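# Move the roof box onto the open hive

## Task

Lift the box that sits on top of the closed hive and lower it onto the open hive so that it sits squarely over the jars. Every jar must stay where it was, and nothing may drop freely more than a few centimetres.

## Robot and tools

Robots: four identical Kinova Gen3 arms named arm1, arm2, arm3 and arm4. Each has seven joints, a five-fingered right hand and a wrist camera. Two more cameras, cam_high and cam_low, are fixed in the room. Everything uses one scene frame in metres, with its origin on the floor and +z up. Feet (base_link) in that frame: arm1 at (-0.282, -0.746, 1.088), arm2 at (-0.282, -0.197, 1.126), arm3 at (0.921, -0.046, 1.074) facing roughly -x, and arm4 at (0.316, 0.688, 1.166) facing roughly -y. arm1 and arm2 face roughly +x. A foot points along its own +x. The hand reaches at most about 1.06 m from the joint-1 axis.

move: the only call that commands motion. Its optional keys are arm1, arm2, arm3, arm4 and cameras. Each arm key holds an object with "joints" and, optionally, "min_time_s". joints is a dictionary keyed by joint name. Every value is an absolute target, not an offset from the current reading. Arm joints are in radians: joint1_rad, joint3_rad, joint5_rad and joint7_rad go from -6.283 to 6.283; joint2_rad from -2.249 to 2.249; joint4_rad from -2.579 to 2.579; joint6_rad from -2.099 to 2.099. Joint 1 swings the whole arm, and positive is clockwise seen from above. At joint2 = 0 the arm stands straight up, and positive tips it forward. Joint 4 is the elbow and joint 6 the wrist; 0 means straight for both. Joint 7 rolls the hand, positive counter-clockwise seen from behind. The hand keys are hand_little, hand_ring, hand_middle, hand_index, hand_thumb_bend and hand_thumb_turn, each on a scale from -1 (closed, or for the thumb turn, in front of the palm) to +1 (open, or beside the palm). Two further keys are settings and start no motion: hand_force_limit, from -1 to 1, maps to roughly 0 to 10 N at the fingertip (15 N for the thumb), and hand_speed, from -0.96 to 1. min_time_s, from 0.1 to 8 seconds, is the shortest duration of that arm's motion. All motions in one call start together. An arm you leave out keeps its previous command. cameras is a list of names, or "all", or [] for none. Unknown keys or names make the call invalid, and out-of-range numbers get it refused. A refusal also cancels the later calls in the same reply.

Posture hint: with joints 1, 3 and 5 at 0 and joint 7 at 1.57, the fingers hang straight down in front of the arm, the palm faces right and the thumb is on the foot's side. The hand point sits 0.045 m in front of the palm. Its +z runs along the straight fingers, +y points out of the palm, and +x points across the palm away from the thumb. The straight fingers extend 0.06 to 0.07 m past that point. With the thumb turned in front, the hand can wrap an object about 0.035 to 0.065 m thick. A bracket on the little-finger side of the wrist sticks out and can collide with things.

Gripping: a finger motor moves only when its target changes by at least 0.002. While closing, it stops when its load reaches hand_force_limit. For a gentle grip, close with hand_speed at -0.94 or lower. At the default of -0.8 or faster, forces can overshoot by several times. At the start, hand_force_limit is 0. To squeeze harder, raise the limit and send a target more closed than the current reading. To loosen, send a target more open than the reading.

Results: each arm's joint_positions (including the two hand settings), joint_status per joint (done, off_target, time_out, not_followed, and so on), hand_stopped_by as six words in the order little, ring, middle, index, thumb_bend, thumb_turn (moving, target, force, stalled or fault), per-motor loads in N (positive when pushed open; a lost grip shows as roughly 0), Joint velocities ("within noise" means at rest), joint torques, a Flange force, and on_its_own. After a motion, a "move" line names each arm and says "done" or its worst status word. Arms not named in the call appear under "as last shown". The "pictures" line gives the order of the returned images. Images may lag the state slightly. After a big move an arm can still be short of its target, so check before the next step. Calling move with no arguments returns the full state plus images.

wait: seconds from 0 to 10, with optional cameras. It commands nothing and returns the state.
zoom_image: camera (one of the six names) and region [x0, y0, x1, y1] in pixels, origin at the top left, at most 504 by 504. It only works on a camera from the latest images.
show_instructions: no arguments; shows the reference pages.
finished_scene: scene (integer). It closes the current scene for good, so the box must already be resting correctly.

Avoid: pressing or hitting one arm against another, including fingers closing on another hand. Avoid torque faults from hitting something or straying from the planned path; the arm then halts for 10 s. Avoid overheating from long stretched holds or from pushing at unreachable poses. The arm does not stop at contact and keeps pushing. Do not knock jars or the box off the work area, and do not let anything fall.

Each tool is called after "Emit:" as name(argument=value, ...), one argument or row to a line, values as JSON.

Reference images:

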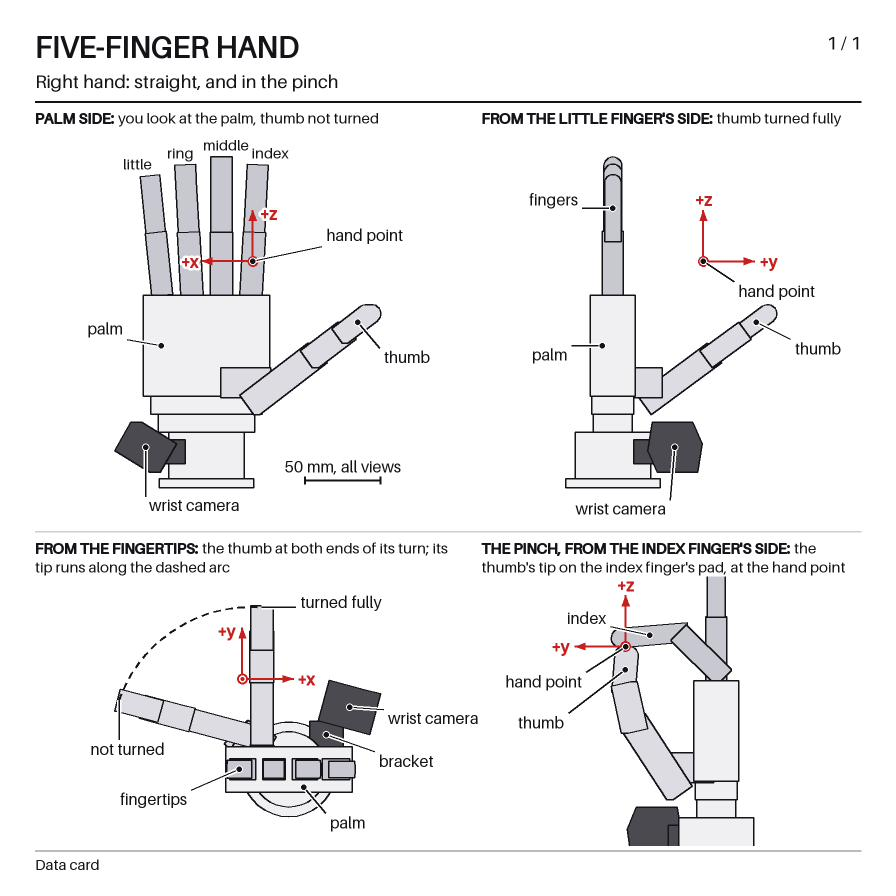

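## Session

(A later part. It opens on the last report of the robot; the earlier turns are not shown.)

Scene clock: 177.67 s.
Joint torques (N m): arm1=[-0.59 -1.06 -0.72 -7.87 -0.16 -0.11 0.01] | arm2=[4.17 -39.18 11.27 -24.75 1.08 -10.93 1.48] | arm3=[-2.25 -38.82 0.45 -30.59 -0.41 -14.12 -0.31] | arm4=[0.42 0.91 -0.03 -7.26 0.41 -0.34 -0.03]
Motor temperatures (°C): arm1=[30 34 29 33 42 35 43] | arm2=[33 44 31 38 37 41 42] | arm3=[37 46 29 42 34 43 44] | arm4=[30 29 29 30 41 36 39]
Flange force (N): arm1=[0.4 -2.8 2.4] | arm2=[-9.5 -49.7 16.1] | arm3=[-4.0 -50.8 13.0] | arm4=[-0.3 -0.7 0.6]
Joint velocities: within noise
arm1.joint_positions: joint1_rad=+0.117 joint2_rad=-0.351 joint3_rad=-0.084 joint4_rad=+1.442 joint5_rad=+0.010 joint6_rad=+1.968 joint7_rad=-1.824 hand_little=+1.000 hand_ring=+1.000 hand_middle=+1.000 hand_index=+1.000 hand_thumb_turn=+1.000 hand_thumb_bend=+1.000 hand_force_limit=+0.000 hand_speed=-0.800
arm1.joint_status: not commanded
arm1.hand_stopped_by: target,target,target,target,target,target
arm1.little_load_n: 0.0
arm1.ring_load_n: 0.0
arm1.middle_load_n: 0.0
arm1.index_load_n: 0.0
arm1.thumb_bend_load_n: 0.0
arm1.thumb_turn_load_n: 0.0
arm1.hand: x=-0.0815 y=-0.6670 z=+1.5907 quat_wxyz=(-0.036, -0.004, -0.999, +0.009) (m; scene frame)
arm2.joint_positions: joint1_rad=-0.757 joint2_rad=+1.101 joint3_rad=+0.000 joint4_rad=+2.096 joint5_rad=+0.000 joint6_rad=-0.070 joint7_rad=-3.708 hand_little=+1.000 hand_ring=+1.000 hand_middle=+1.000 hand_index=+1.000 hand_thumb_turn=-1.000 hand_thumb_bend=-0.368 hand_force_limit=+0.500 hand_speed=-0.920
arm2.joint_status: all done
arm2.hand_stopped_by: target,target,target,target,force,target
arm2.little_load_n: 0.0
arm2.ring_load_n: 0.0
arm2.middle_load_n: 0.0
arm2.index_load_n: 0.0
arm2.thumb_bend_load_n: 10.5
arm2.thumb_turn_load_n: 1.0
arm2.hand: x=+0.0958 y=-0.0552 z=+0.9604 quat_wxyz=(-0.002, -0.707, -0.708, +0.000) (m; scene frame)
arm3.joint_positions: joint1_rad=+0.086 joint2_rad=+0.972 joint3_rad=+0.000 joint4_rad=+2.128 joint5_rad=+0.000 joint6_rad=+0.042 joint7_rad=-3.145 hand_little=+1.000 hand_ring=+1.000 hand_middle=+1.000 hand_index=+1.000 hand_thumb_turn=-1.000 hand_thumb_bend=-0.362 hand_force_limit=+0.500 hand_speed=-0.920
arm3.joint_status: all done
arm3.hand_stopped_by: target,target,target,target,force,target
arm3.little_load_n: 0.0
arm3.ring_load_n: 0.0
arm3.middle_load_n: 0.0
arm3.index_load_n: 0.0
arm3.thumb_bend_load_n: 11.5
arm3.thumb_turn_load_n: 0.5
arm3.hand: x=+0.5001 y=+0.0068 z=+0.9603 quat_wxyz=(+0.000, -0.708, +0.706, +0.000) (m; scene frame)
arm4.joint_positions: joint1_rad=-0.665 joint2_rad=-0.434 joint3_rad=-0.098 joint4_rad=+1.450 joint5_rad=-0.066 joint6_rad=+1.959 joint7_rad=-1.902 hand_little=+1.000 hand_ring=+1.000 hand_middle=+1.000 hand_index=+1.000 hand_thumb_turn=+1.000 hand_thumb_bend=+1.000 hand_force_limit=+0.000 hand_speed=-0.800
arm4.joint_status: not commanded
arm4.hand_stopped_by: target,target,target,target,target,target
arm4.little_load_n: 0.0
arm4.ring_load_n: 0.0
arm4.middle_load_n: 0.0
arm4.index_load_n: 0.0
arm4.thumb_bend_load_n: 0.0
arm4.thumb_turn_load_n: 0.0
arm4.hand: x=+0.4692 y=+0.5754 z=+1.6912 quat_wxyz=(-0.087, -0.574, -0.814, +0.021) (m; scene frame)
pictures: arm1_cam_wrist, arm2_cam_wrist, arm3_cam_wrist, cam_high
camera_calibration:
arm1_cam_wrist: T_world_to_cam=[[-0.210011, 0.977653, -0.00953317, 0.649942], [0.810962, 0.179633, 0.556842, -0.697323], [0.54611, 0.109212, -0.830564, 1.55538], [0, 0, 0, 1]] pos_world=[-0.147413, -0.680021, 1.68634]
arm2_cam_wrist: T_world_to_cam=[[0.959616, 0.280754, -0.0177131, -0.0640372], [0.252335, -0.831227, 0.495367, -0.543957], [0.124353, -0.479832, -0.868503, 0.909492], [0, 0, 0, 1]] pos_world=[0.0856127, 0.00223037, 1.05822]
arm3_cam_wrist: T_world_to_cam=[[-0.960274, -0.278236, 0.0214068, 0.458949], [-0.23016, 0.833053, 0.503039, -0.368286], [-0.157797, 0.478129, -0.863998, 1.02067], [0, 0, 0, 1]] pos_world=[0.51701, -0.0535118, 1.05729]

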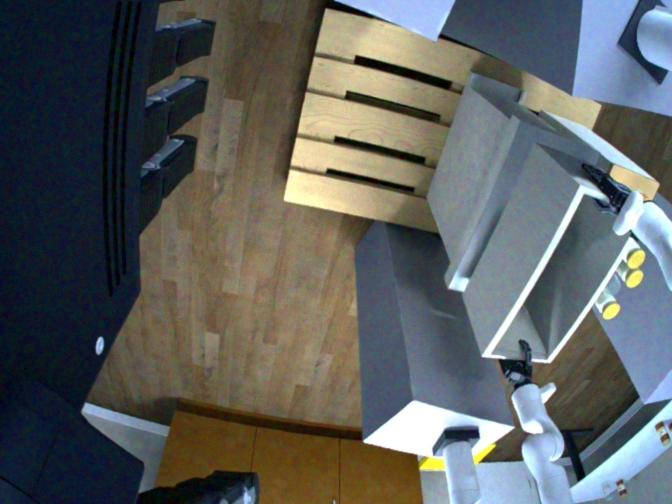

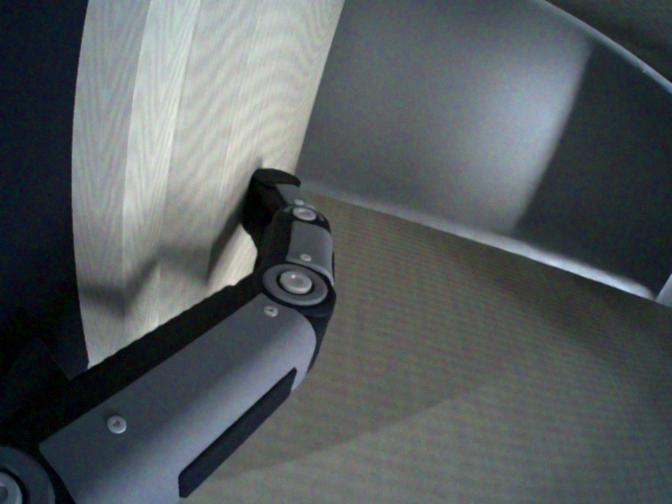

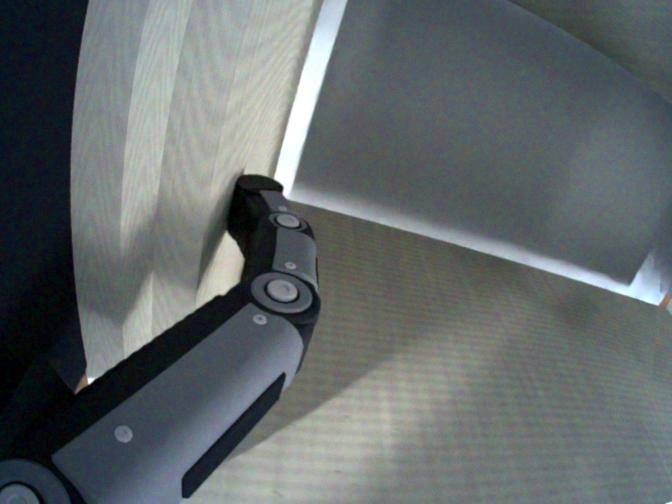

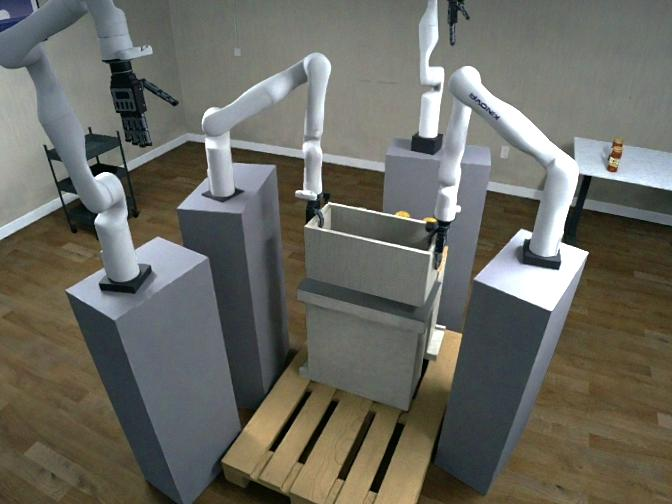

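Emit:
move(
  arm2={"joints": {"joint1_rad": -0.7565, "joint2_rad": 0.9616, "joint4_rad": 2.1420, "joint6_rad": 0.0230, "joint7_rad": -3.7077}, "min_time_s": 1.8},
  arm3={"joints": {"joint1_rad": 0.0862, "joint2_rad": 0.8312, "joint4_rad": 2.1515, "joint6_rad": 0.1589, "joint7_rad": -3.1454}, "min_time_s": 1.8},
  cameras=[],
)

Emit:
move(
  arm2={"joints": {"joint1_rad": -0.7561, "joint2_rad": 0.8196, "joint4_rad": 2.1663, "joint6_rad": 0.1407, "joint7_rad": -3.7072}, "min_time_s": 1.8},
  arm3={"joints": {"joint1_rad": 0.0862, "joint2_rad": 0.6926, "joint4_rad": 2.1523, "joint6_rad": 0.2967, "joint7_rad": -3.1454}, "min_time_s": 1.8},
  cameras=[],
)

Emit:
move(
  arm2={"joints": {"joint1_rad": -0.7555, "joint2_rad": 0.6652, "joint4_rad": 2.1669, "joint6_rad": 0.2944, "joint7_rad": -3.7067}, "min_time_s": 1.8},
  arm3={"joints": {"joint1_rad": 0.0862, "joint2_rad": 0.5484, "joint4_rad": 2.1273, "joint6_rad": 0.4658, "joint7_rad": -3.1454}, "min_time_s": 1.8},
  cameras=["cam_high", "arm2_cam_wrist", "arm3_cam_wrist", "arm1_cam_wrist", "arm4_cam_wrist", "cam_low"],
)

Scene clock: 189.50 s.
Joint torques (N m): arm1=[-0.57 -1.13 -0.73 -7.81 -0.09 -0.09 0.04] | arm2=[4.62 -37.33 11.1 -27.68 1.82 -11.62 1.53] | arm3=[-2.28 -36.55 0.38 -33.91 -0.53 -15.02 -0.34] | arm4=[0.47 0.9 -0.01 -7.3 0.38 -0.34 0.02]
Motor temperatures (°C): arm1=[30 34 29 33 42 35 43] | arm2=[33 44 31 38 37 41 42] | arm3=[37 48 29 42 34 43 44] | arm4=[30 29 29 30 41 36 39]
Flange force (N): arm1=[0.2 -2.6 2.2] | arm2=[-9.8 -53.2 16.5] | arm3=[-4.1 -54.7 12.9] | arm4=[-0.2 -0.6 0.8]
move: arm2 done; arm3 done
Joint velocities: within noise
arm1, arm4: as last shown
arm1.thumb_bend_load_n: -0.5
arm2.joint_positions: joint1_rad=-0.756 joint2_rad=+0.962 joint3_rad=+0.000 joint4_rad=+2.142 joint5_rad=+0.000 joint6_rad=+0.023 joint7_rad=-3.708 hand_little=+1.000 hand_ring=+1.000 hand_middle=+1.000 hand_index=+1.000 hand_thumb_turn=-1.000 hand_thumb_bend=-0.368 hand_force_limit=+0.500 hand_speed=-0.920
arm2.joint_status: all done
arm2.hand_stopped_by: target,target,target,target,force,target
arm2.little_load_n: 0.0
arm2.ring_load_n: 0.0
arm2.middle_load_n: 0.0
arm2.index_load_n: 0.0
arm2.thumb_bend_load_n: 10.5
arm2.thumb_turn_load_n: 1.0
arm2.hand: x=+0.0958 y=-0.0552 z=+1.0104 quat_wxyz=(-0.002, -0.707, -0.708, +0.000) (m; scene frame)
arm3.joint_positions: joint1_rad=+0.086 joint2_rad=+0.831 joint3_rad=+0.000 joint4_rad=+2.151 joint5_rad=+0.000 joint6_rad=+0.159 joint7_rad=-3.145 hand_little=+1.000 hand_ring=+1.000 hand_middle=+1.000 hand_index=+1.000 hand_thumb_turn=-1.000 hand_thumb_bend=-0.362 hand_force_limit=+0.500 hand_speed=-0.920
arm3.joint_status: all done
arm3.hand_stopped_by: target,target,target,target,force,target
arm3.little_load_n: 0.0
arm3.ring_load_n: 0.0
arm3.middle_load_n: 0.0
arm3.index_load_n: 0.0
arm3.thumb_bend_load_n: 12.0
arm3.thumb_turn_load_n: 0.5
arm3.hand: x=+0.5000 y=+0.0068 z=+1.0103 quat_wxyz=(+0.000, -0.708, +0.706, +0.000) (m; scene frame)
pictures: none
No camera images: "cameras" was empty.

Scene clock: 191.60 s.
Joint torques (N m): arm1=[-0.51 -1.08 -0.65 -7.81 -0.13 -0.09 0.02] | arm2=[5 -34.92 10.46 -30.32 2.78 -12.23 1.57] | arm3=[-2.49 -33.65 0.18 -36.52 -0.51 -15.78 -0.27] | arm4=[0.5 0.9 0.02 -7.34 0.39 -0.37 -0.01]
Motor temperatures (°C): arm1=[30 34 29 33 42 35 43] | arm2=[33 45 31 38 37 41 42] | arm3=[37 48 29 42 34 43 44] | arm4=[30 29 29 30 41 36 39]
Flange force (N): arm1=[0.3 -2.5 2.2] | arm2=[-9.7 -55.5 16.9] | arm3=[-4.5 -57.2 12.8] | arm4=[-0.2 -0.6 0.8]
move: arm2 done; arm3 done
Joint velocities: within noise
arm1, arm4: as last shown
arm1.thumb_bend_load_n: 0.0
arm2.joint_positions: joint1_rad=-0.756 joint2_rad=+0.820 joint3_rad=+0.000 joint4_rad=+2.166 joint5_rad=+0.000 joint6_rad=+0.141 joint7_rad=-3.707 hand_little=+1.000 hand_ring=+1.000 hand_middle=+1.000 hand_index=+1.000 hand_thumb_turn=-1.000 hand_thumb_bend=-0.368 hand_force_limit=+0.500 hand_speed=-0.920
arm2.joint_status: all done
arm2.hand_stopped_by: target,target,target,target,force,target
arm2.little_load_n: 0.0
arm2.ring_load_n: 0.0
arm2.middle_load_n: 0.0
arm2.index_load_n: 0.0
arm2.thumb_bend_load_n: 10.5
arm2.thumb_turn_load_n: 1.0
arm2.hand: x=+0.0957 y=-0.0553 z=+1.0604 quat_wxyz=(-0.002, -0.707, -0.708, +0.000) (m; scene frame)
arm3.joint_positions: joint1_rad=+0.086 joint2_rad=+0.693 joint3_rad=+0.000 joint4_rad=+2.152 joint5_rad=+0.000 joint6_rad=+0.297 joint7_rad=-3.145 hand_little=+1.000 hand_ring=+1.000 hand_middle=+1.000 hand_index=+1.000 hand_thumb_turn=-1.000 hand_thumb_bend=-0.362 hand_force_limit=+0.500 hand_speed=-0.920
arm3.joint_status: all done
arm3.hand_stopped_by: target,target,target,target,force,target
arm3.little_load_n: 0.0
arm3.ring_load_n: 0.5
arm3.middle_load_n: 0.0
arm3.index_load_n: 0.0
arm3.thumb_bend_load_n: 11.5
arm3.thumb_turn_load_n: 0.5
arm3.hand: x=+0.5000 y=+0.0068 z=+1.0603 quat_wxyz=(+0.000, -0.708, +0.706, +0.000) (m; scene frame)
pictures: none
No camera images: "cameras" was empty.

Scene clock: 193.70 s.
Joint torques (N m): arm1=[-0.51 -1.07 -0.78 -7.8 -0.12 -0.13 0] | arm2=[5.6 -32.17 10.05 -33.82 4.05 -13.12 1.59] | arm3=[-2.68 -30.38 -0.16 -39.89 -0.6 -16.93 -0.26] | arm4=[0.43 0.88 0.05 -7.28 0.38 -0.38 -0.01]
Motor temperatures (°C): arm1=[30 34 29 33 42 35 43] | arm2=[33 45 31 38 37 41 42] | arm3=[37 48 29 43 34 43 44] | arm4=[30 29 29 30 41 36 39]
Flange force (N): arm1=[0.3 -2.9 2.1] | arm2=[-9.9 -59.6 17.6] | arm3=[-4.4 -62.2 13.1] | arm4=[-0.2 -0.4 0.6]
move: arm2 done; arm3 done
Joint velocities: within noise
arm1, arm4: as last shown
arm2.joint_positions: joint1_rad=-0.755 joint2_rad=+0.665 joint3_rad=+0.000 joint4_rad=+2.167 joint5_rad=+0.000 joint6_rad=+0.294 joint7_rad=-3.707 hand_little=+1.000 hand_ring=+1.000 hand_middle=+1.000 hand_index=+1.000 hand_thumb_turn=-1.000 hand_thumb_bend=-0.368 hand_force_limit=+0.500 hand_speed=-0.920
arm2.joint_status: all done
arm2.hand_stopped_by: target,target,target,target,force,target
arm2.little_load_n: 0.0
arm2.ring_load_n: 0.0
arm2.middle_load_n: 0.0
arm2.index_load_n: 0.0
arm2.thumb_bend_load_n: 11.0
arm2.thumb_turn_load_n: 1.5
arm2.hand: x=+0.0957 y=-0.0553 z=+1.1154 quat_wxyz=(-0.002, -0.707, -0.708, +0.000) (m; scene frame)
arm3.joint_positions: joint1_rad=+0.086 joint2_rad=+0.548 joint3_rad=+0.000 joint4_rad=+2.127 joint5_rad=+0.000 joint6_rad=+0.466 joint7_rad=-3.145 hand_little=+1.000 hand_ring=+1.000 hand_middle=+1.000 hand_index=+1.000 hand_thumb_turn=-1.000 hand_thumb_bend=-0.361 hand_force_limit=+0.500 hand_speed=-0.920
arm3.joint_status: all done
arm3.hand_stopped_by: target,target,target,target,force,target
arm3.little_load_n: 0.0
arm3.ring_load_n: 0.0
arm3.middle_load_n: 0.0
arm3.index_load_n: 0.0
arm3.thumb_bend_load_n: 11.5
arm3.thumb_turn_load_n: 1.0
arm3.hand: x=+0.5000 y=+0.0069 z=+1.1153 quat_wxyz=(+0.000, -0.708, +0.706, +0.000) (m; scene frame)
arm4.ring_load_n: 0.5
pictures: arm1_cam_wrist, arm2_cam_wrist, arm3_cam_wrist, arm4_cam_wrist, cam_high, cam_low
camera_calibration:
arm1_cam_wrist: T_world_to_cam=[[-0.210011, 0.977653, -0.00953317, 0.649942], [0.810962, 0.179633, 0.556842, -0.697323], [0.54611, 0.109212, -0.830564, 1.55538], [0, 0, 0, 1]] pos_world=[-0.147413, -0.680021, 1.68634]
arm2_cam_wrist: T_world_to_cam=[[0.959671, 0.280574, -0.0176064, -0.0613276], [0.252127, -0.831287, 0.495373, -0.620753], [0.124353, -0.479834, -0.868502, 1.04421], [0, 0, 0, 1]] pos_world=[0.0855129, 0.0022299, 1.21332]
arm3_cam_wrist: T_world_to_cam=[[-0.960281, -0.278202, 0.0215379, 0.455379], [-0.230064, 0.833069, 0.503057, -0.446401], [-0.157894, 0.478121, -0.863985, 1.15469], [0, 0, 0, 1]] pos_world=[0.51691, -0.053512, 1.21239]
arm4_cam_wrist: T_world_to_cam=[[0.818796, 0.573495, 0.0260174, -0.756612], [0.429462, -0.641971, 0.635166, -0.903137], [0.380967, -0.508898, -0.771937, 1.5332], [0, 0, 0, 1]] pos_world=[0.423275, 0.634368, 1.77686]

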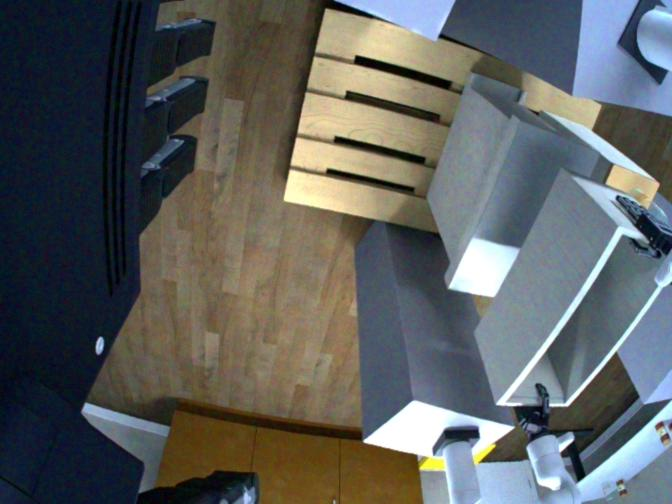

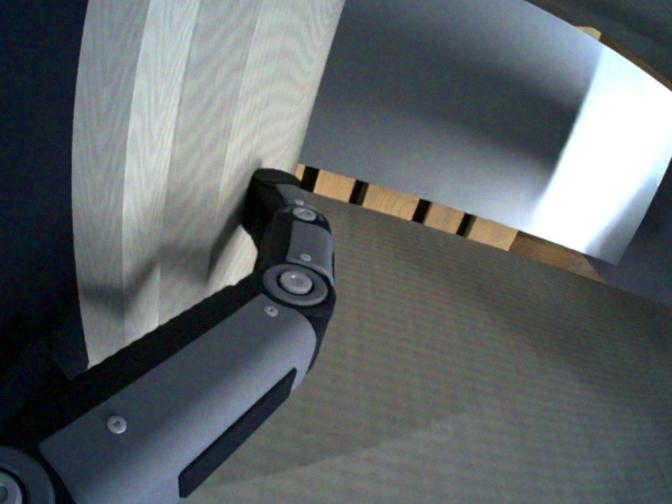

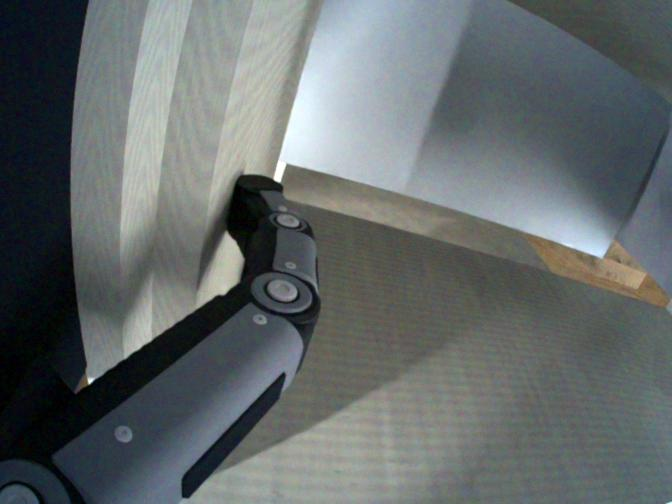

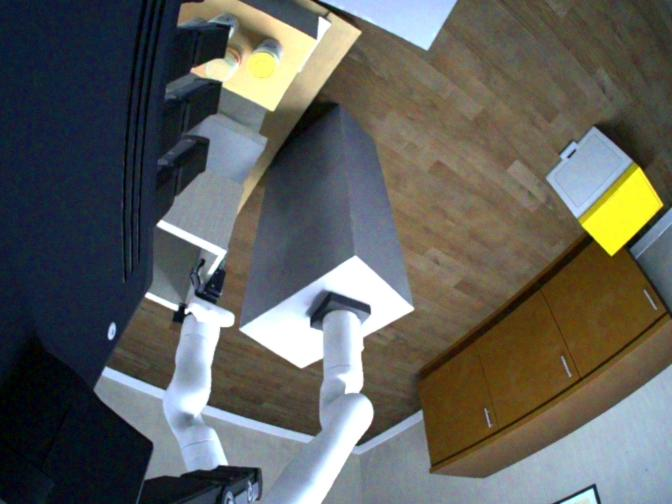

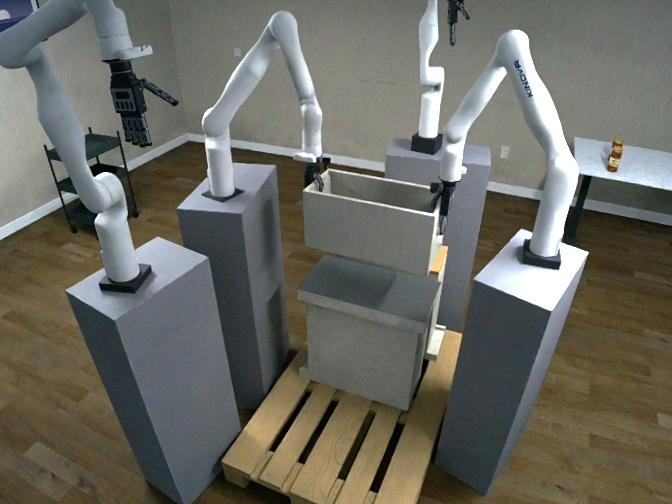

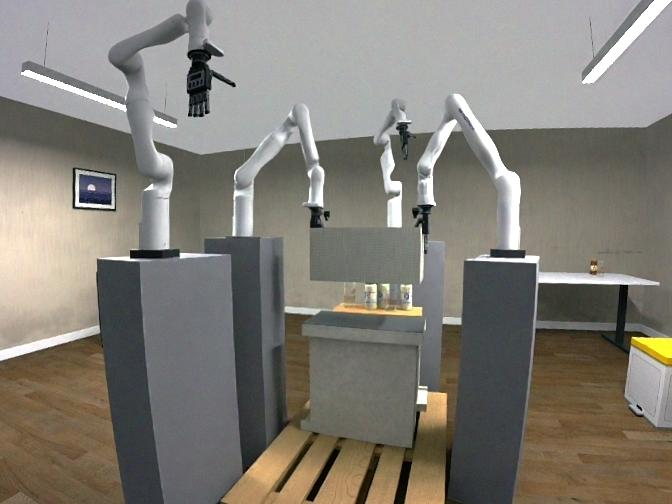

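Emit:
move(
  arm4={"joints": {"joint1_rad": 1.4533, "joint2_rad": 0.1168, "joint3_rad": 0, "joint4_rad": 1.9340, "joint5_rad": 0, "joint6_rad": 1.0863, "joint7_rad": 0.4621}, "min_time_s": 3.5},
  cameras=["arm4_cam_wrist"],
)

Scene clock: 238.57 s.
Joint torques (N m): arm1=[-0.55 -1.1 -0.69 -7.78 -0.1 -0.04 0] | arm2=[5.6 -32.19 10.02 -33.81 4.07 -13.13 1.53] | arm3=[-2.76 -30.43 -0.08 -39.87 -0.59 -16.94 -0.19] | arm4=[0.32 -9.16 -0.27 -7.09 0.3 0.2 0.01]
Motor temperatures (°C): arm1=[30 33 29 33 42 35 43] | arm2=[33 46 31 40 37 42 42] | arm3=[37 50 29 45 34 44 44] | arm4=[30 29 29 30 41 36 39]
Flange force (N): arm1=[0.2 -2.6 2.2] | arm2=[-10.0 -59.5 17.6] | arm3=[-4.6 -62.1 13.1] | arm4=[-0.8 0.1 0.5]
move: arm4 done
Joint velocities: within noise
arm1, arm2, arm3: as last shown
arm1.thumb_bend_load_n: -0.5
arm2.thumb_bend_load_n: 10.5
arm3.thumb_turn_load_n: 0.5
arm4.joint_positions: joint1_rad=+1.453 joint2_rad=+0.117 joint3_rad=+0.000 joint4_rad=+1.934 joint5_rad=+0.000 joint6_rad=+1.086 joint7_rad=+0.462 hand_little=+1.000 hand_ring=+1.000 hand_middle=+1.000 hand_index=+1.000 hand_thumb_turn=+1.000 hand_thumb_bend=+1.000 hand_force_limit=+0.000 hand_speed=-0.800
arm4.joint_status: all done
arm4.hand_stopped_by: target,target,target,target,target,target
arm4.little_load_n: 0.0
arm4.ring_load_n: 0.5
arm4.middle_load_n: 0.0
arm4.index_load_n: 0.0
arm4.thumb_bend_load_n: 0.0
arm4.thumb_turn_load_n: 0.0
arm4.hand: x=+0.0534 y=+0.7147 z=+1.3993 quat_wxyz=(-0.004, -0.525, -0.851, +0.007) (m; scene frame)
pictures: arm4_cam_wrist
camera_calibration:
arm4_cam_wrist: T_world_to_cam=[[0.744733, 0.667348, -0.00448977, -0.50888], [0.580615, -0.644597, 0.497373, -0.263051], [0.329027, -0.373017, -0.867525, 1.57657], [0, 0, 0, 1]] pos_world=[0.0129773, 0.758125, 1.49626]

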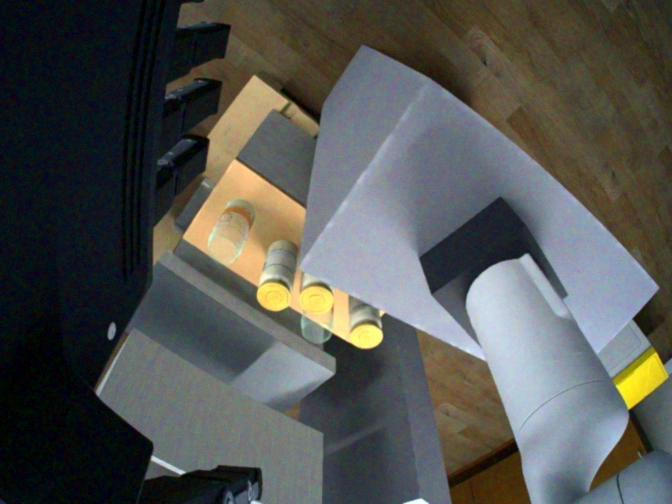

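Emit:
zoom_image(
  camera="arm4_cam_wrist",
  region=[170, 90, 330, 210],
)

Emit:
zoom_image(
  camera="arm4_cam_wrist",
  region=[165, 205, 405, 385],
)

Scaled by 3.150 from the camera's 672x504 image, which has a finer 960x720 frame.

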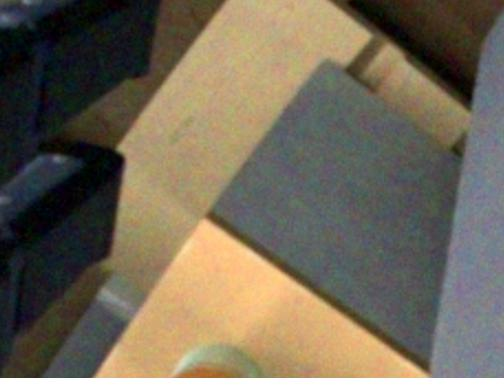

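Scaled by 2.100 from the camera's 672x504 image, which has a finer 960x720 frame.

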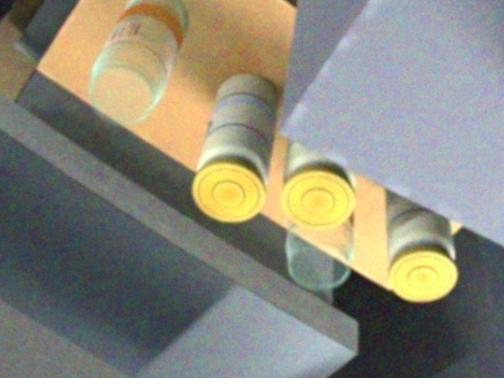

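Emit:
move(
  arm2={"joints": {"joint1_rad": -0.8846, "joint2_rad": 0.6887, "joint4_rad": 2.0793, "joint6_rad": 0.3581, "joint7_rad": -3.8270}, "min_time_s": 1.8},
  arm3={"joints": {"joint1_rad": 0.2520, "joint2_rad": 0.5651, "joint4_rad": 2.0849, "joint6_rad": 0.4916, "joint7_rad": -2.9707}, "min_time_s": 1.8},
  cameras=[],
)

Emit:
move(
  arm2={"joints": {"joint1_rad": -0.9945, "joint2_rad": 0.7220, "joint4_rad": 1.9690, "joint6_rad": 0.4349, "joint7_rad": -3.9280}, "min_time_s": 1.8},
  arm3={"joints": {"joint1_rad": 0.4045, "joint2_rad": 0.5946, "joint4_rad": 2.0116, "joint6_rad": 0.5354, "joint7_rad": -2.8095}, "min_time_s": 1.8},
  cameras=[],
)

Emit:
move(
  arm2={"joints": {"joint1_rad": -1.0868, "joint2_rad": 0.7657, "joint4_rad": 1.8381, "joint6_rad": 0.5222, "joint7_rad": -4.0114}, "min_time_s": 1.8},
  arm3={"joints": {"joint1_rad": 0.5391, "joint2_rad": 0.6360, "joint4_rad": 1.9103, "joint6_rad": 0.5952, "joint7_rad": -2.6660}, "min_time_s": 1.8},
  cameras=["cam_high", "arm4_cam_wrist"],
)

Scene clock: 342.30 s.
Joint torques (N m): arm1=[-0.53 -1.12 -0.75 -7.91 -0.13 -0.11 0] | arm2=[9.86 -33.21 14.64 -33.79 5.56 -12.95 1.68] | arm3=[-6.53 -31.61 -4.37 -41.61 -2.33 -17.73 -0.65] | arm4=[0.28 -9.14 -0.26 -7.06 0.3 0.21 -0.02]
Motor temperatures (°C): arm1=[30 33 29 33 42 35 43] | arm2=[33 48 31 43 37 42 42] | arm3=[37 52 29 48 34 44 44] | arm4=[30 29 29 30 41 36 39]
Flange force (N): arm1=[0.3 -2.8 2.6] | arm2=[-8.9 -63.4 17.3] | arm3=[-3.8 -67.0 13.2] | arm4=[-0.7 0.2 0.4]
move: arm2 done; arm3 done
Joint velocities: within noise
arm1, arm4: as last shown
arm1.thumb_bend_load_n: 0.0
arm2.joint_positions: joint1_rad=-0.885 joint2_rad=+0.689 joint3_rad=+0.000 joint4_rad=+2.079 joint5_rad=+0.000 joint6_rad=+0.358 joint7_rad=-3.827 hand_little=+1.000 hand_ring=+1.000 hand_middle=+1.000 hand_index=+1.000 hand_thumb_turn=-1.000 hand_thumb_bend=-0.368 hand_force_limit=+0.500 hand_speed=-0.920
arm2.joint_status: all done
arm2.hand_stopped_by: target,target,target,target,force,target
arm2.little_load_n: 0.0
arm2.ring_load_n: 0.0
arm2.middle_load_n: 0.0
arm2.index_load_n: 0.0
arm2.thumb_bend_load_n: 11.0
arm2.thumb_turn_load_n: 1.5
arm2.hand: x=+0.0918 y=+0.0019 z=+1.1153 quat_wxyz=(-0.001, -0.704, -0.711, +0.000) (m; scene frame)
arm3.joint_positions: joint1_rad=+0.252 joint2_rad=+0.565 joint3_rad=+0.000 joint4_rad=+2.085 joint5_rad=+0.000 joint6_rad=+0.492 joint7_rad=-2.971 hand_little=+1.000 hand_ring=+1.000 hand_middle=+1.000 hand_index=+1.000 hand_thumb_turn=-1.000 hand_thumb_bend=-0.361 hand_force_limit=+0.500 hand_speed=-0.920
arm3.joint_status: all done
arm3.hand_stopped_by: target,target,target,target,force,target
arm3.little_load_n: 0.0
arm3.ring_load_n: 0.0
arm3.middle_load_n: 0.0
arm3.index_load_n: 0.0
arm3.thumb_bend_load_n: 11.5
arm3.thumb_turn_load_n: 0.5
arm3.hand: x=+0.4954 y=+0.0676 z=+1.1153 quat_wxyz=(+0.000, -0.711, +0.703, +0.000) (m; scene frame)
arm4.ring_load_n: -0.5
pictures: none
No camera images: "cameras" was empty.

Scene clock: 344.40 s.
Joint torques (N m): arm1=[-0.54 -1.22 -0.75 -7.8 -0.13 -0.08 0.02] | arm2=[14.32 -34.21 19.15 -32.85 7.28 -12.33 1.8] | arm3=[-10.62 -32.79 -8.81 -41.69 -4.22 -17.78 -1.06] | arm4=[0.31 -9.14 -0.32 -7.05 0.33 0.2 0]
Motor temperatures (°C): arm1=[30 33 29 33 42 35 43] | arm2=[33 48 32 43 37 42 42] | arm3=[37 52 29 48 34 45 44] | arm4=[30 29 29 30 41 36 39]
Flange force (N): arm1=[-0.1 -2.7 2.1] | arm2=[-7.6 -66.2 17.1] | arm3=[-3.0 -70.1 13.3] | arm4=[-0.7 0.1 0.4]
move: arm2 done; arm3 done
Joint velocities: within noise
arm1, arm4: as last shown
arm2.joint_positions: joint1_rad=-0.995 joint2_rad=+0.722 joint3_rad=+0.000 joint4_rad=+1.969 joint5_rad=+0.000 joint6_rad=+0.435 joint7_rad=-3.928 hand_little=+1.000 hand_ring=+1.000 hand_middle=+1.000 hand_index=+1.000 hand_thumb_turn=-1.000 hand_thumb_bend=-0.368 hand_force_limit=+0.500 hand_speed=-0.920
arm2.joint_status: all done
arm2.hand_stopped_by: target,target,target,target,force,target
arm2.little_load_n: 0.0
arm2.ring_load_n: 0.0
arm2.middle_load_n: 0.0
arm2.index_load_n: 0.0
arm2.thumb_bend_load_n: 11.0
arm2.thumb_turn_load_n: 2.0
arm2.hand: x=+0.0878 y=+0.0591 z=+1.1153 quat_wxyz=(+0.000, -0.700, -0.714, +0.000) (m; scene frame)
arm3.joint_positions: joint1_rad=+0.404 joint2_rad=+0.595 joint3_rad=+0.000 joint4_rad=+2.012 joint5_rad=+0.000 joint6_rad=+0.535 joint7_rad=-2.810 hand_little=+1.000 hand_ring=+1.000 hand_middle=+1.000 hand_index=+1.000 hand_thumb_turn=-1.000 hand_thumb_bend=-0.361 hand_force_limit=+0.500 hand_speed=-0.920
arm3.joint_status: all done
arm3.hand_stopped_by: target,target,target,target,force,target
arm3.little_load_n: 0.0
arm3.ring_load_n: 0.0
arm3.middle_load_n: 0.0
arm3.index_load_n: 0.0
arm3.thumb_bend_load_n: 11.5
arm3.thumb_turn_load_n: 0.5
arm3.hand: x=+0.4909 y=+0.1285 z=+1.1152 quat_wxyz=(+0.000, -0.714, +0.700, +0.000) (m; scene frame)
arm4.ring_load_n: 0.0
pictures: none
No camera images: "cameras" was empty.

Scene clock: 346.50 s.
Joint torques (N m): arm1=[-0.54 -1.18 -0.77 -7.85 -0.16 -0.06 0.05] | arm2=[18.58 -35.15 22.76 -31.32 9.03 -11.51 1.93] | arm3=[-15.1 -33.8 -13.24 -40.34 -6.14 -17.09 -1.4] | arm4=[0.34 -9.18 -0.28 -6.97 0.3 0.19 0.03]
Motor temperatures (°C): arm1=[30 33 29 33 42 35 43] | arm2=[33 48 32 43 37 42 42] | arm3=[37 52 29 48 34 45 44] | arm4=[30 29 29 30 41 36 39]
Flange force (N): arm1=[0.1 -2.7 2.4] | arm2=[-6.3 -67.6 16.7] | arm3=[-2.6 -72.1 13.4] | arm4=[-0.7 -0.2 0.2]
move: arm2 done; arm3 done
Joint velocities: within noise
arm1, arm4: as last shown
arm2.joint_positions: joint1_rad=-1.087 joint2_rad=+0.766 joint3_rad=+0.000 joint4_rad=+1.838 joint5_rad=+0.000 joint6_rad=+0.522 joint7_rad=-4.011 hand_little=+1.000 hand_ring=+1.000 hand_middle=+1.000 hand_index=+1.000 hand_thumb_turn=-1.000 hand_thumb_bend=-0.367 hand_force_limit=+0.500 hand_speed=-0.920
arm2.joint_status: all done
arm2.hand_stopped_by: target,target,target,target,force,target
arm2.little_load_n: 0.0
arm2.ring_load_n: 0.0
arm2.middle_load_n: 0.0
arm2.index_load_n: 0.5
arm2.thumb_bend_load_n: 11.0
arm2.thumb_turn_load_n: 2.0
arm2.hand: x=+0.0839 y=+0.1163 z=+1.1151 quat_wxyz=(+0.001, -0.697, -0.717, +0.000) (m; scene frame)
arm3.joint_positions: joint1_rad=+0.539 joint2_rad=+0.636 joint3_rad=+0.000 joint4_rad=+1.910 joint5_rad=+0.000 joint6_rad=+0.595 joint7_rad=-2.666 hand_little=+1.000 hand_ring=+1.000 hand_middle=+1.000 hand_index=+1.000 hand_thumb_turn=-1.000 hand_thumb_bend=-0.361 hand_force_limit=+0.500 hand_speed=-0.920
arm3.joint_status: all done
arm3.hand_stopped_by: target,target,target,target,force,target
arm3.little_load_n: 0.0
arm3.ring_load_n: 0.0
arm3.middle_load_n: 0.0
arm3.index_load_n: 0.0
arm3.thumb_bend_load_n: 11.0
arm3.thumb_turn_load_n: 0.5
arm3.hand: x=+0.4863 y=+0.1892 z=+1.1153 quat_wxyz=(+0.000, -0.717, +0.697, +0.000) (m; scene frame)
pictures: arm4_cam_wrist, cam_high
camera_calibration:
arm4_cam_wrist: T_world_to_cam=[[0.744733, 0.667348, -0.00448977, -0.50888], [0.580615, -0.644597, 0.497373, -0.263051], [0.329027, -0.373017, -0.867525, 1.57657], [0, 0, 0, 1]] pos_world=[0.0129773, 0.758125, 1.49626]

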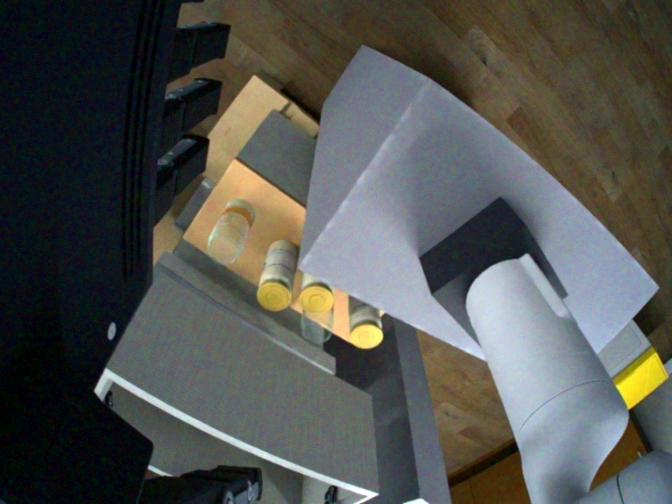

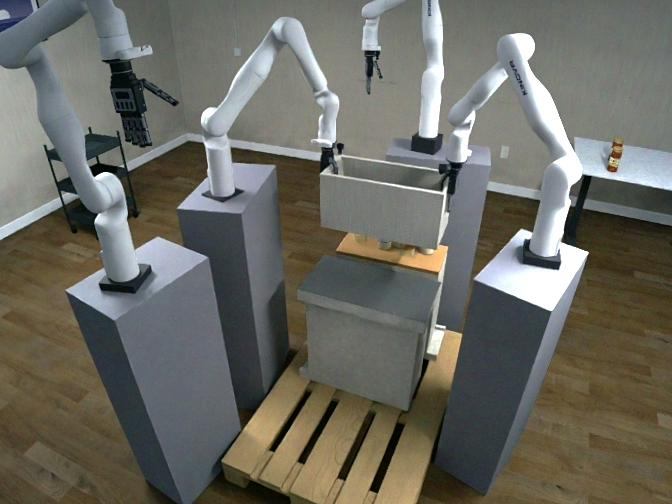

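Emit:
move(
  arm2={"joints": {"joint1_rad": -1.1640, "joint2_rad": 0.8199, "joint4_rad": 1.6872, "joint6_rad": 0.6191, "joint7_rad": -4.0799}, "min_time_s": 1.8},
  arm3={"joints": {"joint1_rad": 0.6552, "joint2_rad": 0.6892, "joint4_rad": 1.7832, "joint6_rad": 0.6693, "joint7_rad": -2.5411}, "min_time_s": 1.8},
  cameras=[],
)

Emit:
move(
  arm2={"joints": {"joint1_rad": -1.2288, "joint2_rad": 0.8855, "joint4_rad": 1.5143, "joint6_rad": 0.7265, "joint7_rad": -4.1358}, "min_time_s": 1.8},
  arm3={"joints": {"joint1_rad": 0.7538, "joint2_rad": 0.7540, "joint4_rad": 1.6307, "joint6_rad": 0.7569, "joint7_rad": -2.4336}, "min_time_s": 1.8},
  cameras=[],
)

Emit:
move(
  arm2={"joints": {"joint1_rad": -1.2835, "joint2_rad": 0.9648, "joint4_rad": 1.3146, "joint6_rad": 0.8471, "joint7_rad": -4.1817}, "min_time_s": 1.8},
  arm3={"joints": {"joint1_rad": 0.8372, "joint2_rad": 0.8316, "joint4_rad": 1.4508, "joint6_rad": 0.8592, "joint7_rad": -2.3414}, "min_time_s": 1.8},
  cameras=["cam_high", "arm4_cam_wrist", "cam_low", "arm1_cam_wrist"],
)

Scene clock: 363.17 s.
Joint torques (N m): arm1=[-0.5 -1.11 -0.75 -7.83 -0.09 -0.07 -0.01] | arm2=[22.14 -35.95 25.13 -29.06 10.39 -10.32 1.88] | arm3=[-19.01 -34.77 -16.77 -37.48 -7.87 -15.65 -1.67] | arm4=[0.29 -9.18 -0.27 -7.08 0.29 0.23 -0.03]
Motor temperatures (°C): arm1=[30 33 29 33 42 35 43] | arm2=[33 48 32 43 38 42 42] | arm3=[37 51 29 49 35 45 44] | arm4=[30 29 29 30 41 36 39]
Flange force (N): arm1=[0.2 -2.8 2.3] | arm2=[-5.1 -66.3 16.3] | arm3=[-2.2 -70.9 13.9] | arm4=[-0.7 0.2 0.6]
move: arm2 done; arm3 done
Joint velocities: within noise
arm1.joint_positions: joint1_rad=+0.117 joint2_rad=-0.351 joint3_rad=-0.084 joint4_rad=+1.442 joint5_rad=+0.010 joint6_rad=+1.968 joint7_rad=-1.824 hand_little=+1.000 hand_ring=+1.000 hand_middle=+1.000 hand_index=+1.000 hand_thumb_turn=+1.000 hand_thumb_bend=+1.000 hand_force_limit=+0.000 hand_speed=-0.800
arm1.joint_status: not commanded
arm1.hand_stopped_by: target,target,target,target,target,target
arm1.little_load_n: 0.0
arm1.ring_load_n: 0.0
arm1.middle_load_n: 0.0
arm1.index_load_n: 0.0
arm1.thumb_bend_load_n: 0.0
arm1.thumb_turn_load_n: 0.0
arm1.hand: x=-0.0815 y=-0.6670 z=+1.5907 quat_wxyz=(-0.036, -0.004, -0.999, +0.009) (m; scene frame)
arm2.joint_positions: joint1_rad=-1.164 joint2_rad=+0.820 joint3_rad=+0.000 joint4_rad=+1.687 joint5_rad=+0.000 joint6_rad=+0.619 joint7_rad=-4.080 hand_little=+1.000 hand_ring=+1.000 hand_middle=+1.000 hand_index=+1.000 hand_thumb_turn=-1.000 hand_thumb_bend=-0.367 hand_force_limit=+0.500 hand_speed=-0.920
arm2.joint_status: all done
arm2.hand_stopped_by: target,target,target,target,force,target
arm2.little_load_n: 0.0
arm2.ring_load_n: 0.0
arm2.middle_load_n: 0.0
arm2.index_load_n: 0.0
arm2.thumb_bend_load_n: 11.5
arm2.thumb_turn_load_n: 2.0
arm2.hand: x=+0.0800 y=+0.1735 z=+1.1151 quat_wxyz=(+0.001, -0.694, -0.720, +0.000) (m; scene frame)
arm3.joint_positions: joint1_rad=+0.655 joint2_rad=+0.689 joint3_rad=+0.000 joint4_rad=+1.783 joint5_rad=+0.000 joint6_rad=+0.669 joint7_rad=-2.541 hand_little=+1.000 hand_ring=+1.000 hand_middle=+1.000 hand_index=+1.000 hand_thumb_turn=-1.000 hand_thumb_bend=-0.361 hand_force_limit=+0.500 hand_speed=-0.920
arm3.joint_status: all done
arm3.hand_stopped_by: target,target,target,target,force,target
arm3.little_load_n: 0.0
arm3.ring_load_n: 0.0
arm3.middle_load_n: 0.0
arm3.index_load_n: 0.0
arm3.thumb_bend_load_n: 11.0
arm3.thumb_turn_load_n: 0.5
arm3.hand: x=+0.4818 y=+0.2499 z=+1.1152 quat_wxyz=(+0.000, -0.720, +0.694, +0.000) (m; scene frame)
arm4: as last shown
arm4.little_load_n: -0.5
pictures: none
No camera images: "cameras" was empty.

Scene clock: 365.27 s.
Joint torques (N m): arm1=[-0.52 -1.05 -0.69 -7.89 -0.11 -0.13 0.05] | arm2=[25.22 -36.9 26.58 -27.01 11.7 -9.17 1.9] | arm3=[-22.83 -35.78 -19.72 -34.39 -9.36 -14.06 -1.69] | arm4=[0.28 -9.17 -0.3 -7.09 0.28 0.18 -0.04]
Motor temperatures (°C): arm1=[30 33 29 33 42 35 43] | arm2=[33 48 32 43 38 42 42] | arm3=[37 51 29 49 35 45 44] | arm4=[30 29 29 30 41 36 39]
Flange force (N): arm1=[0.5 -2.5 2.4] | arm2=[-4.3 -64.8 15.9] | arm3=[-1.7 -69.2 14.1] | arm4=[-0.6 0.2 0.4]
move: arm2 done; arm3 done
Joint velocities: within noise
arm1, arm4: as last shown
arm2.joint_positions: joint1_rad=-1.229 joint2_rad=+0.886 joint3_rad=+0.000 joint4_rad=+1.514 joint5_rad=+0.000 joint6_rad=+0.726 joint7_rad=-4.136 hand_little=+1.000 hand_ring=+1.000 hand_middle=+1.000 hand_index=+1.000 hand_thumb_turn=-1.000 hand_thumb_bend=-0.367 hand_force_limit=+0.500 hand_speed=-0.920
arm2.joint_status: all done
arm2.hand_stopped_by: target,target,target,target,force,target
arm2.little_load_n: 0.0
arm2.ring_load_n: 0.0
arm2.middle_load_n: 0.0
arm2.index_load_n: 0.0
arm2.thumb_bend_load_n: 11.5
arm2.thumb_turn_load_n: 2.0
arm2.hand: x=+0.0762 y=+0.2307 z=+1.1150 quat_wxyz=(+0.002, -0.691, -0.723, +0.000) (m; scene frame)
arm3.joint_positions: joint1_rad=+0.754 joint2_rad=+0.754 joint3_rad=+0.000 joint4_rad=+1.631 joint5_rad=+0.000 joint6_rad=+0.757 joint7_rad=-2.434 hand_little=+1.000 hand_ring=+1.000 hand_middle=+1.000 hand_index=+1.000 hand_thumb_turn=-1.000 hand_thumb_bend=-0.361 hand_force_limit=+0.500 hand_speed=-0.920
arm3.joint_status: all done
arm3.hand_stopped_by: target,target,target,target,force,target
arm3.little_load_n: 0.0
arm3.ring_load_n: 0.0
arm3.middle_load_n: 0.0
arm3.index_load_n: 0.0
arm3.thumb_bend_load_n: 10.5
arm3.thumb_turn_load_n: 0.5
arm3.hand: x=+0.4771 y=+0.3107 z=+1.1152 quat_wxyz=(+0.000, -0.723, +0.690, +0.000) (m; scene frame)
arm4.little_load_n: 0.0
pictures: none
No camera images: "cameras" was empty.

Scene clock: 367.37 s.
Joint torques (N m): arm1=[-0.56 -1.15 -0.71 -7.8 -0.19 -0.07 0] | arm2=[27.37 -38.01 26.46 -24.93 12.55 -8.05 1.84] | arm3=[-25.84 -36.9 -21.32 -30.98 -10.5 -12.28 -1.77] | arm4=[0.29 -9.13 -0.26 -7.07 0.3 0.23 -0.01]
Motor temperatures (°C): arm1=[30 33 29 33 42 35 43] | arm2=[33 48 32 43 38 42 42] | arm3=[37 51 29 49 35 45 44] | arm4=[30 29 29 30 41 36 39]
Flange force (N): arm1=[0.1 -2.7 2.2] | arm2=[-3.8 -61.6 15.5] | arm3=[-1.6 -65.9 14.3] | arm4=[-0.8 0.2 0.5]
move: arm2 done; arm3 done
Joint velocities: within noise
arm1, arm4: as last shown
arm2.joint_positions: joint1_rad=-1.284 joint2_rad=+0.965 joint3_rad=+0.000 joint4_rad=+1.315 joint5_rad=+0.000 joint6_rad=+0.847 joint7_rad=-4.182 hand_little=+1.000 hand_ring=+1.000 hand_middle=+1.000 hand_index=+1.000 hand_thumb_turn=-1.000 hand_thumb_bend=-0.367 hand_force_limit=+0.500 hand_speed=-0.920
arm2.joint_status: all done
arm2.hand_stopped_by: target,target,target,target,force,target
arm2.little_load_n: 0.0
arm2.ring_load_n: 0.0
arm2.middle_load_n: 0.0
arm2.index_load_n: 0.0
arm2.thumb_bend_load_n: 11.5
arm2.thumb_turn_load_n: 2.5
arm2.hand: x=+0.0723 y=+0.2879 z=+1.1150 quat_wxyz=(+0.002, -0.688, -0.726, +0.000) (m; scene frame)
arm3.joint_positions: joint1_rad=+0.837 joint2_rad=+0.832 joint3_rad=+0.000 joint4_rad=+1.451 joint5_rad=+0.000 joint6_rad=+0.859 joint7_rad=-2.341 hand_little=+1.000 hand_ring=+1.000 hand_middle=+1.000 hand_index=+1.000 hand_thumb_turn=-1.000 hand_thumb_bend=-0.361 hand_force_limit=+0.500 hand_speed=-0.920
arm3.joint_status: all done
arm3.hand_stopped_by: target,target,target,target,force,target
arm3.little_load_n: 0.0
arm3.ring_load_n: 0.0
arm3.middle_load_n: 0.0
arm3.index_load_n: 0.0
arm3.thumb_bend_load_n: 10.0
arm3.thumb_turn_load_n: 0.5
arm3.hand: x=+0.4724 y=+0.3714 z=+1.1152 quat_wxyz=(+0.000, -0.726, +0.687, +0.000) (m; scene frame)
pictures: arm1_cam_wrist, arm4_cam_wrist, cam_high, cam_low
camera_calibration:
arm1_cam_wrist: T_world_to_cam=[[-0.210011, 0.977653, -0.00953317, 0.649942], [0.810962, 0.179633, 0.556842, -0.697323], [0.54611, 0.109212, -0.830564, 1.55538], [0, 0, 0, 1]] pos_world=[-0.147413, -0.680021, 1.68634]
arm4_cam_wrist: T_world_to_cam=[[0.744733, 0.667348, -0.00448977, -0.50888], [0.580615, -0.644597, 0.497373, -0.263051], [0.329027, -0.373017, -0.867525, 1.57657], [0, 0, 0, 1]] pos_world=[0.0129773, 0.758125, 1.49626]

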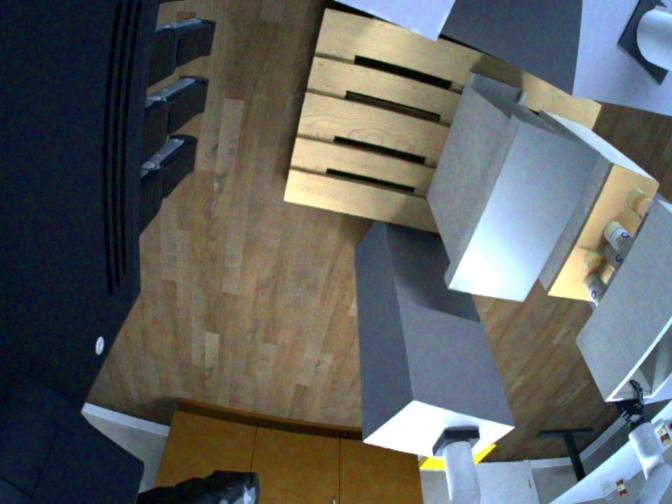

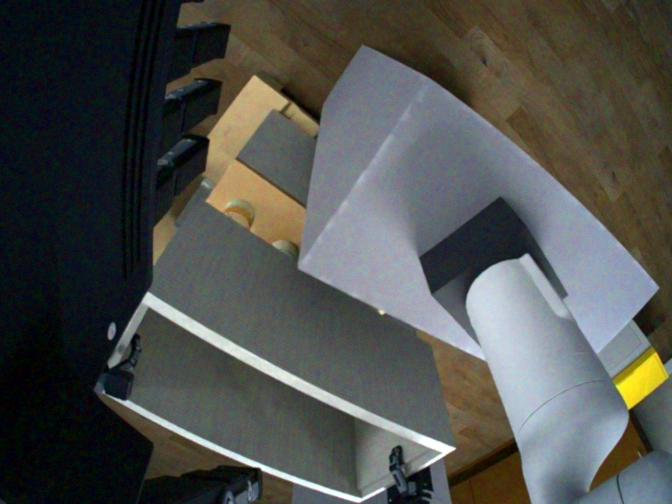

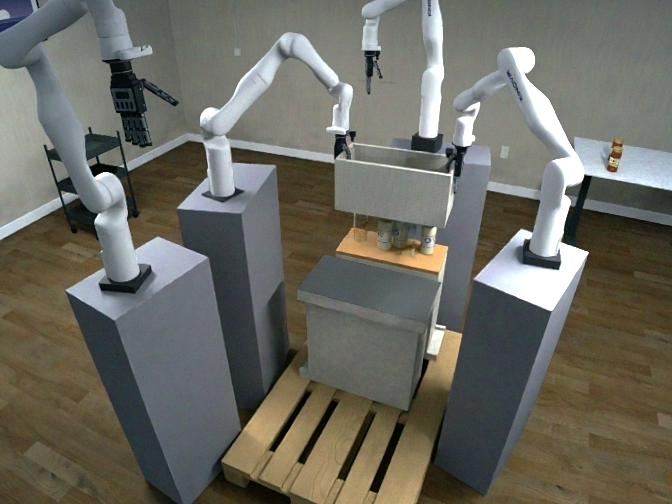

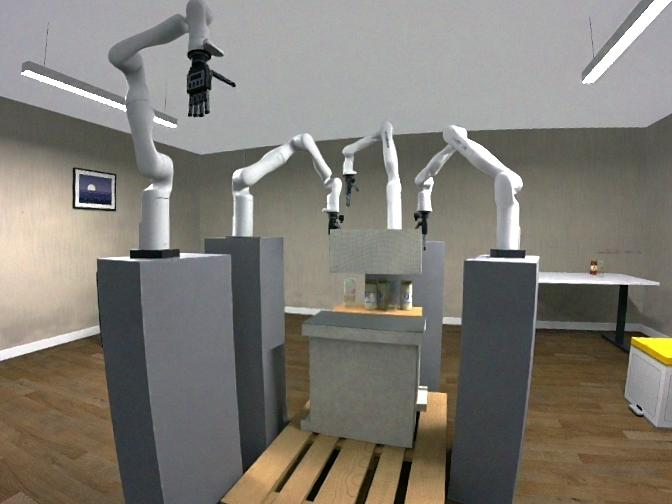

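Emit:
zoom_image(
  camera="cam_high",
  region=[325, 195, 385, 265],
)

Emit:
zoom_image(
  camera="cam_high",
  region=[410, 210, 470, 280],
)

Emit:
zoom_image(
  camera="arm4_cam_wrist",
  region=[180, 150, 260, 230],
)

Emit:
zoom_image(
  camera="arm4_cam_wrist",
  region=[380, 300, 460, 380],
)

Emit:
zoom_image(
  camera="arm1_cam_wrist",
  region=[530, 260, 640, 410],
)

Emit:
zoom_image(
  camera="arm1_cam_wrist",
  region=[590, 150, 672, 230],
)

Scaled by 7.200 from the camera's 672x504 image, which has a finer 960x720 frame.

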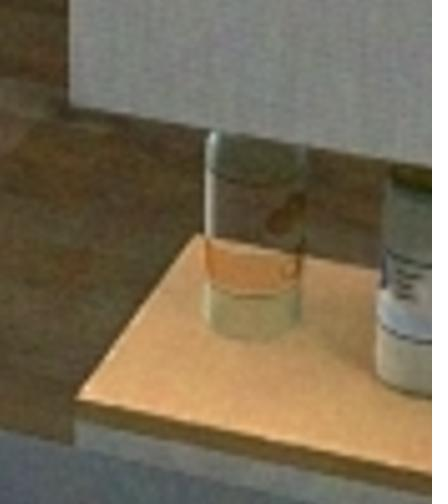

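Scaled by 7.200 from the camera's 672x504 image, which has a finer 960x720 frame.

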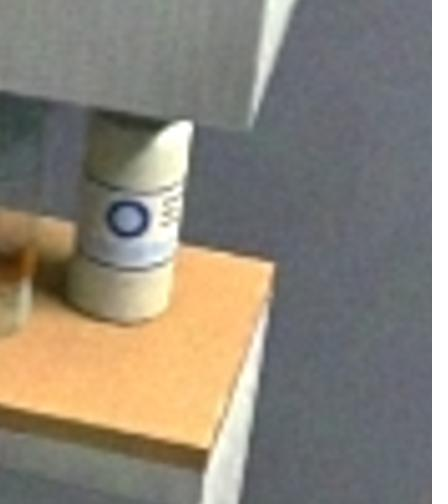

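Scaled by 6.300 from the camera's 672x504 image, which has a finer 960x720 frame.

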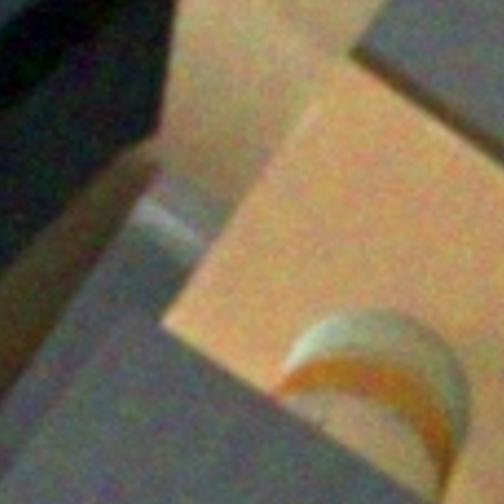

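Scaled by 6.300 from the camera's 672x504 image, which has a finer 960x720 frame.

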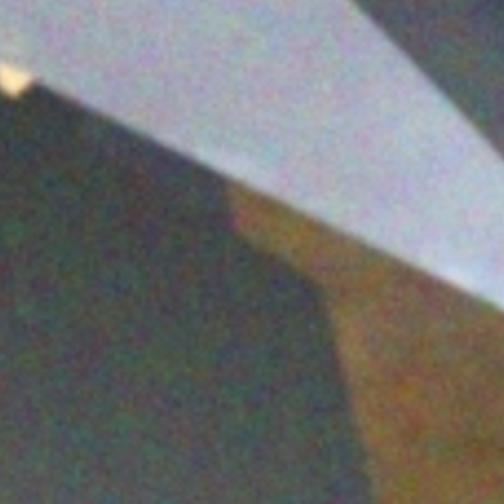

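Scaled by 3.360 from the camera's 672x504 image, which has a finer 960x720 frame.

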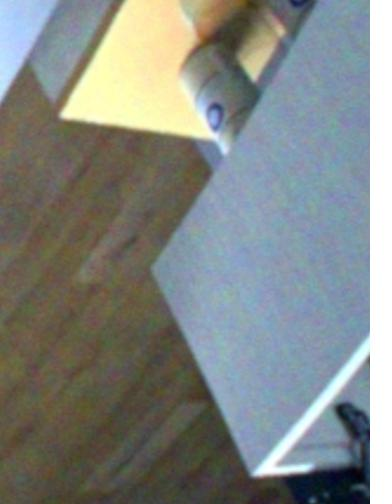

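Scaled by 6.146 from the camera's 672x504 image, which has a finer 960x720 frame.

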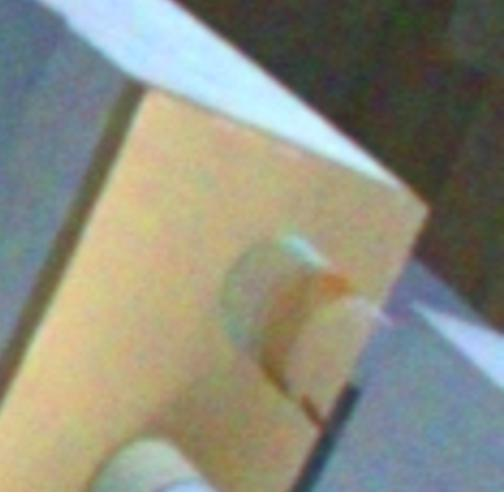

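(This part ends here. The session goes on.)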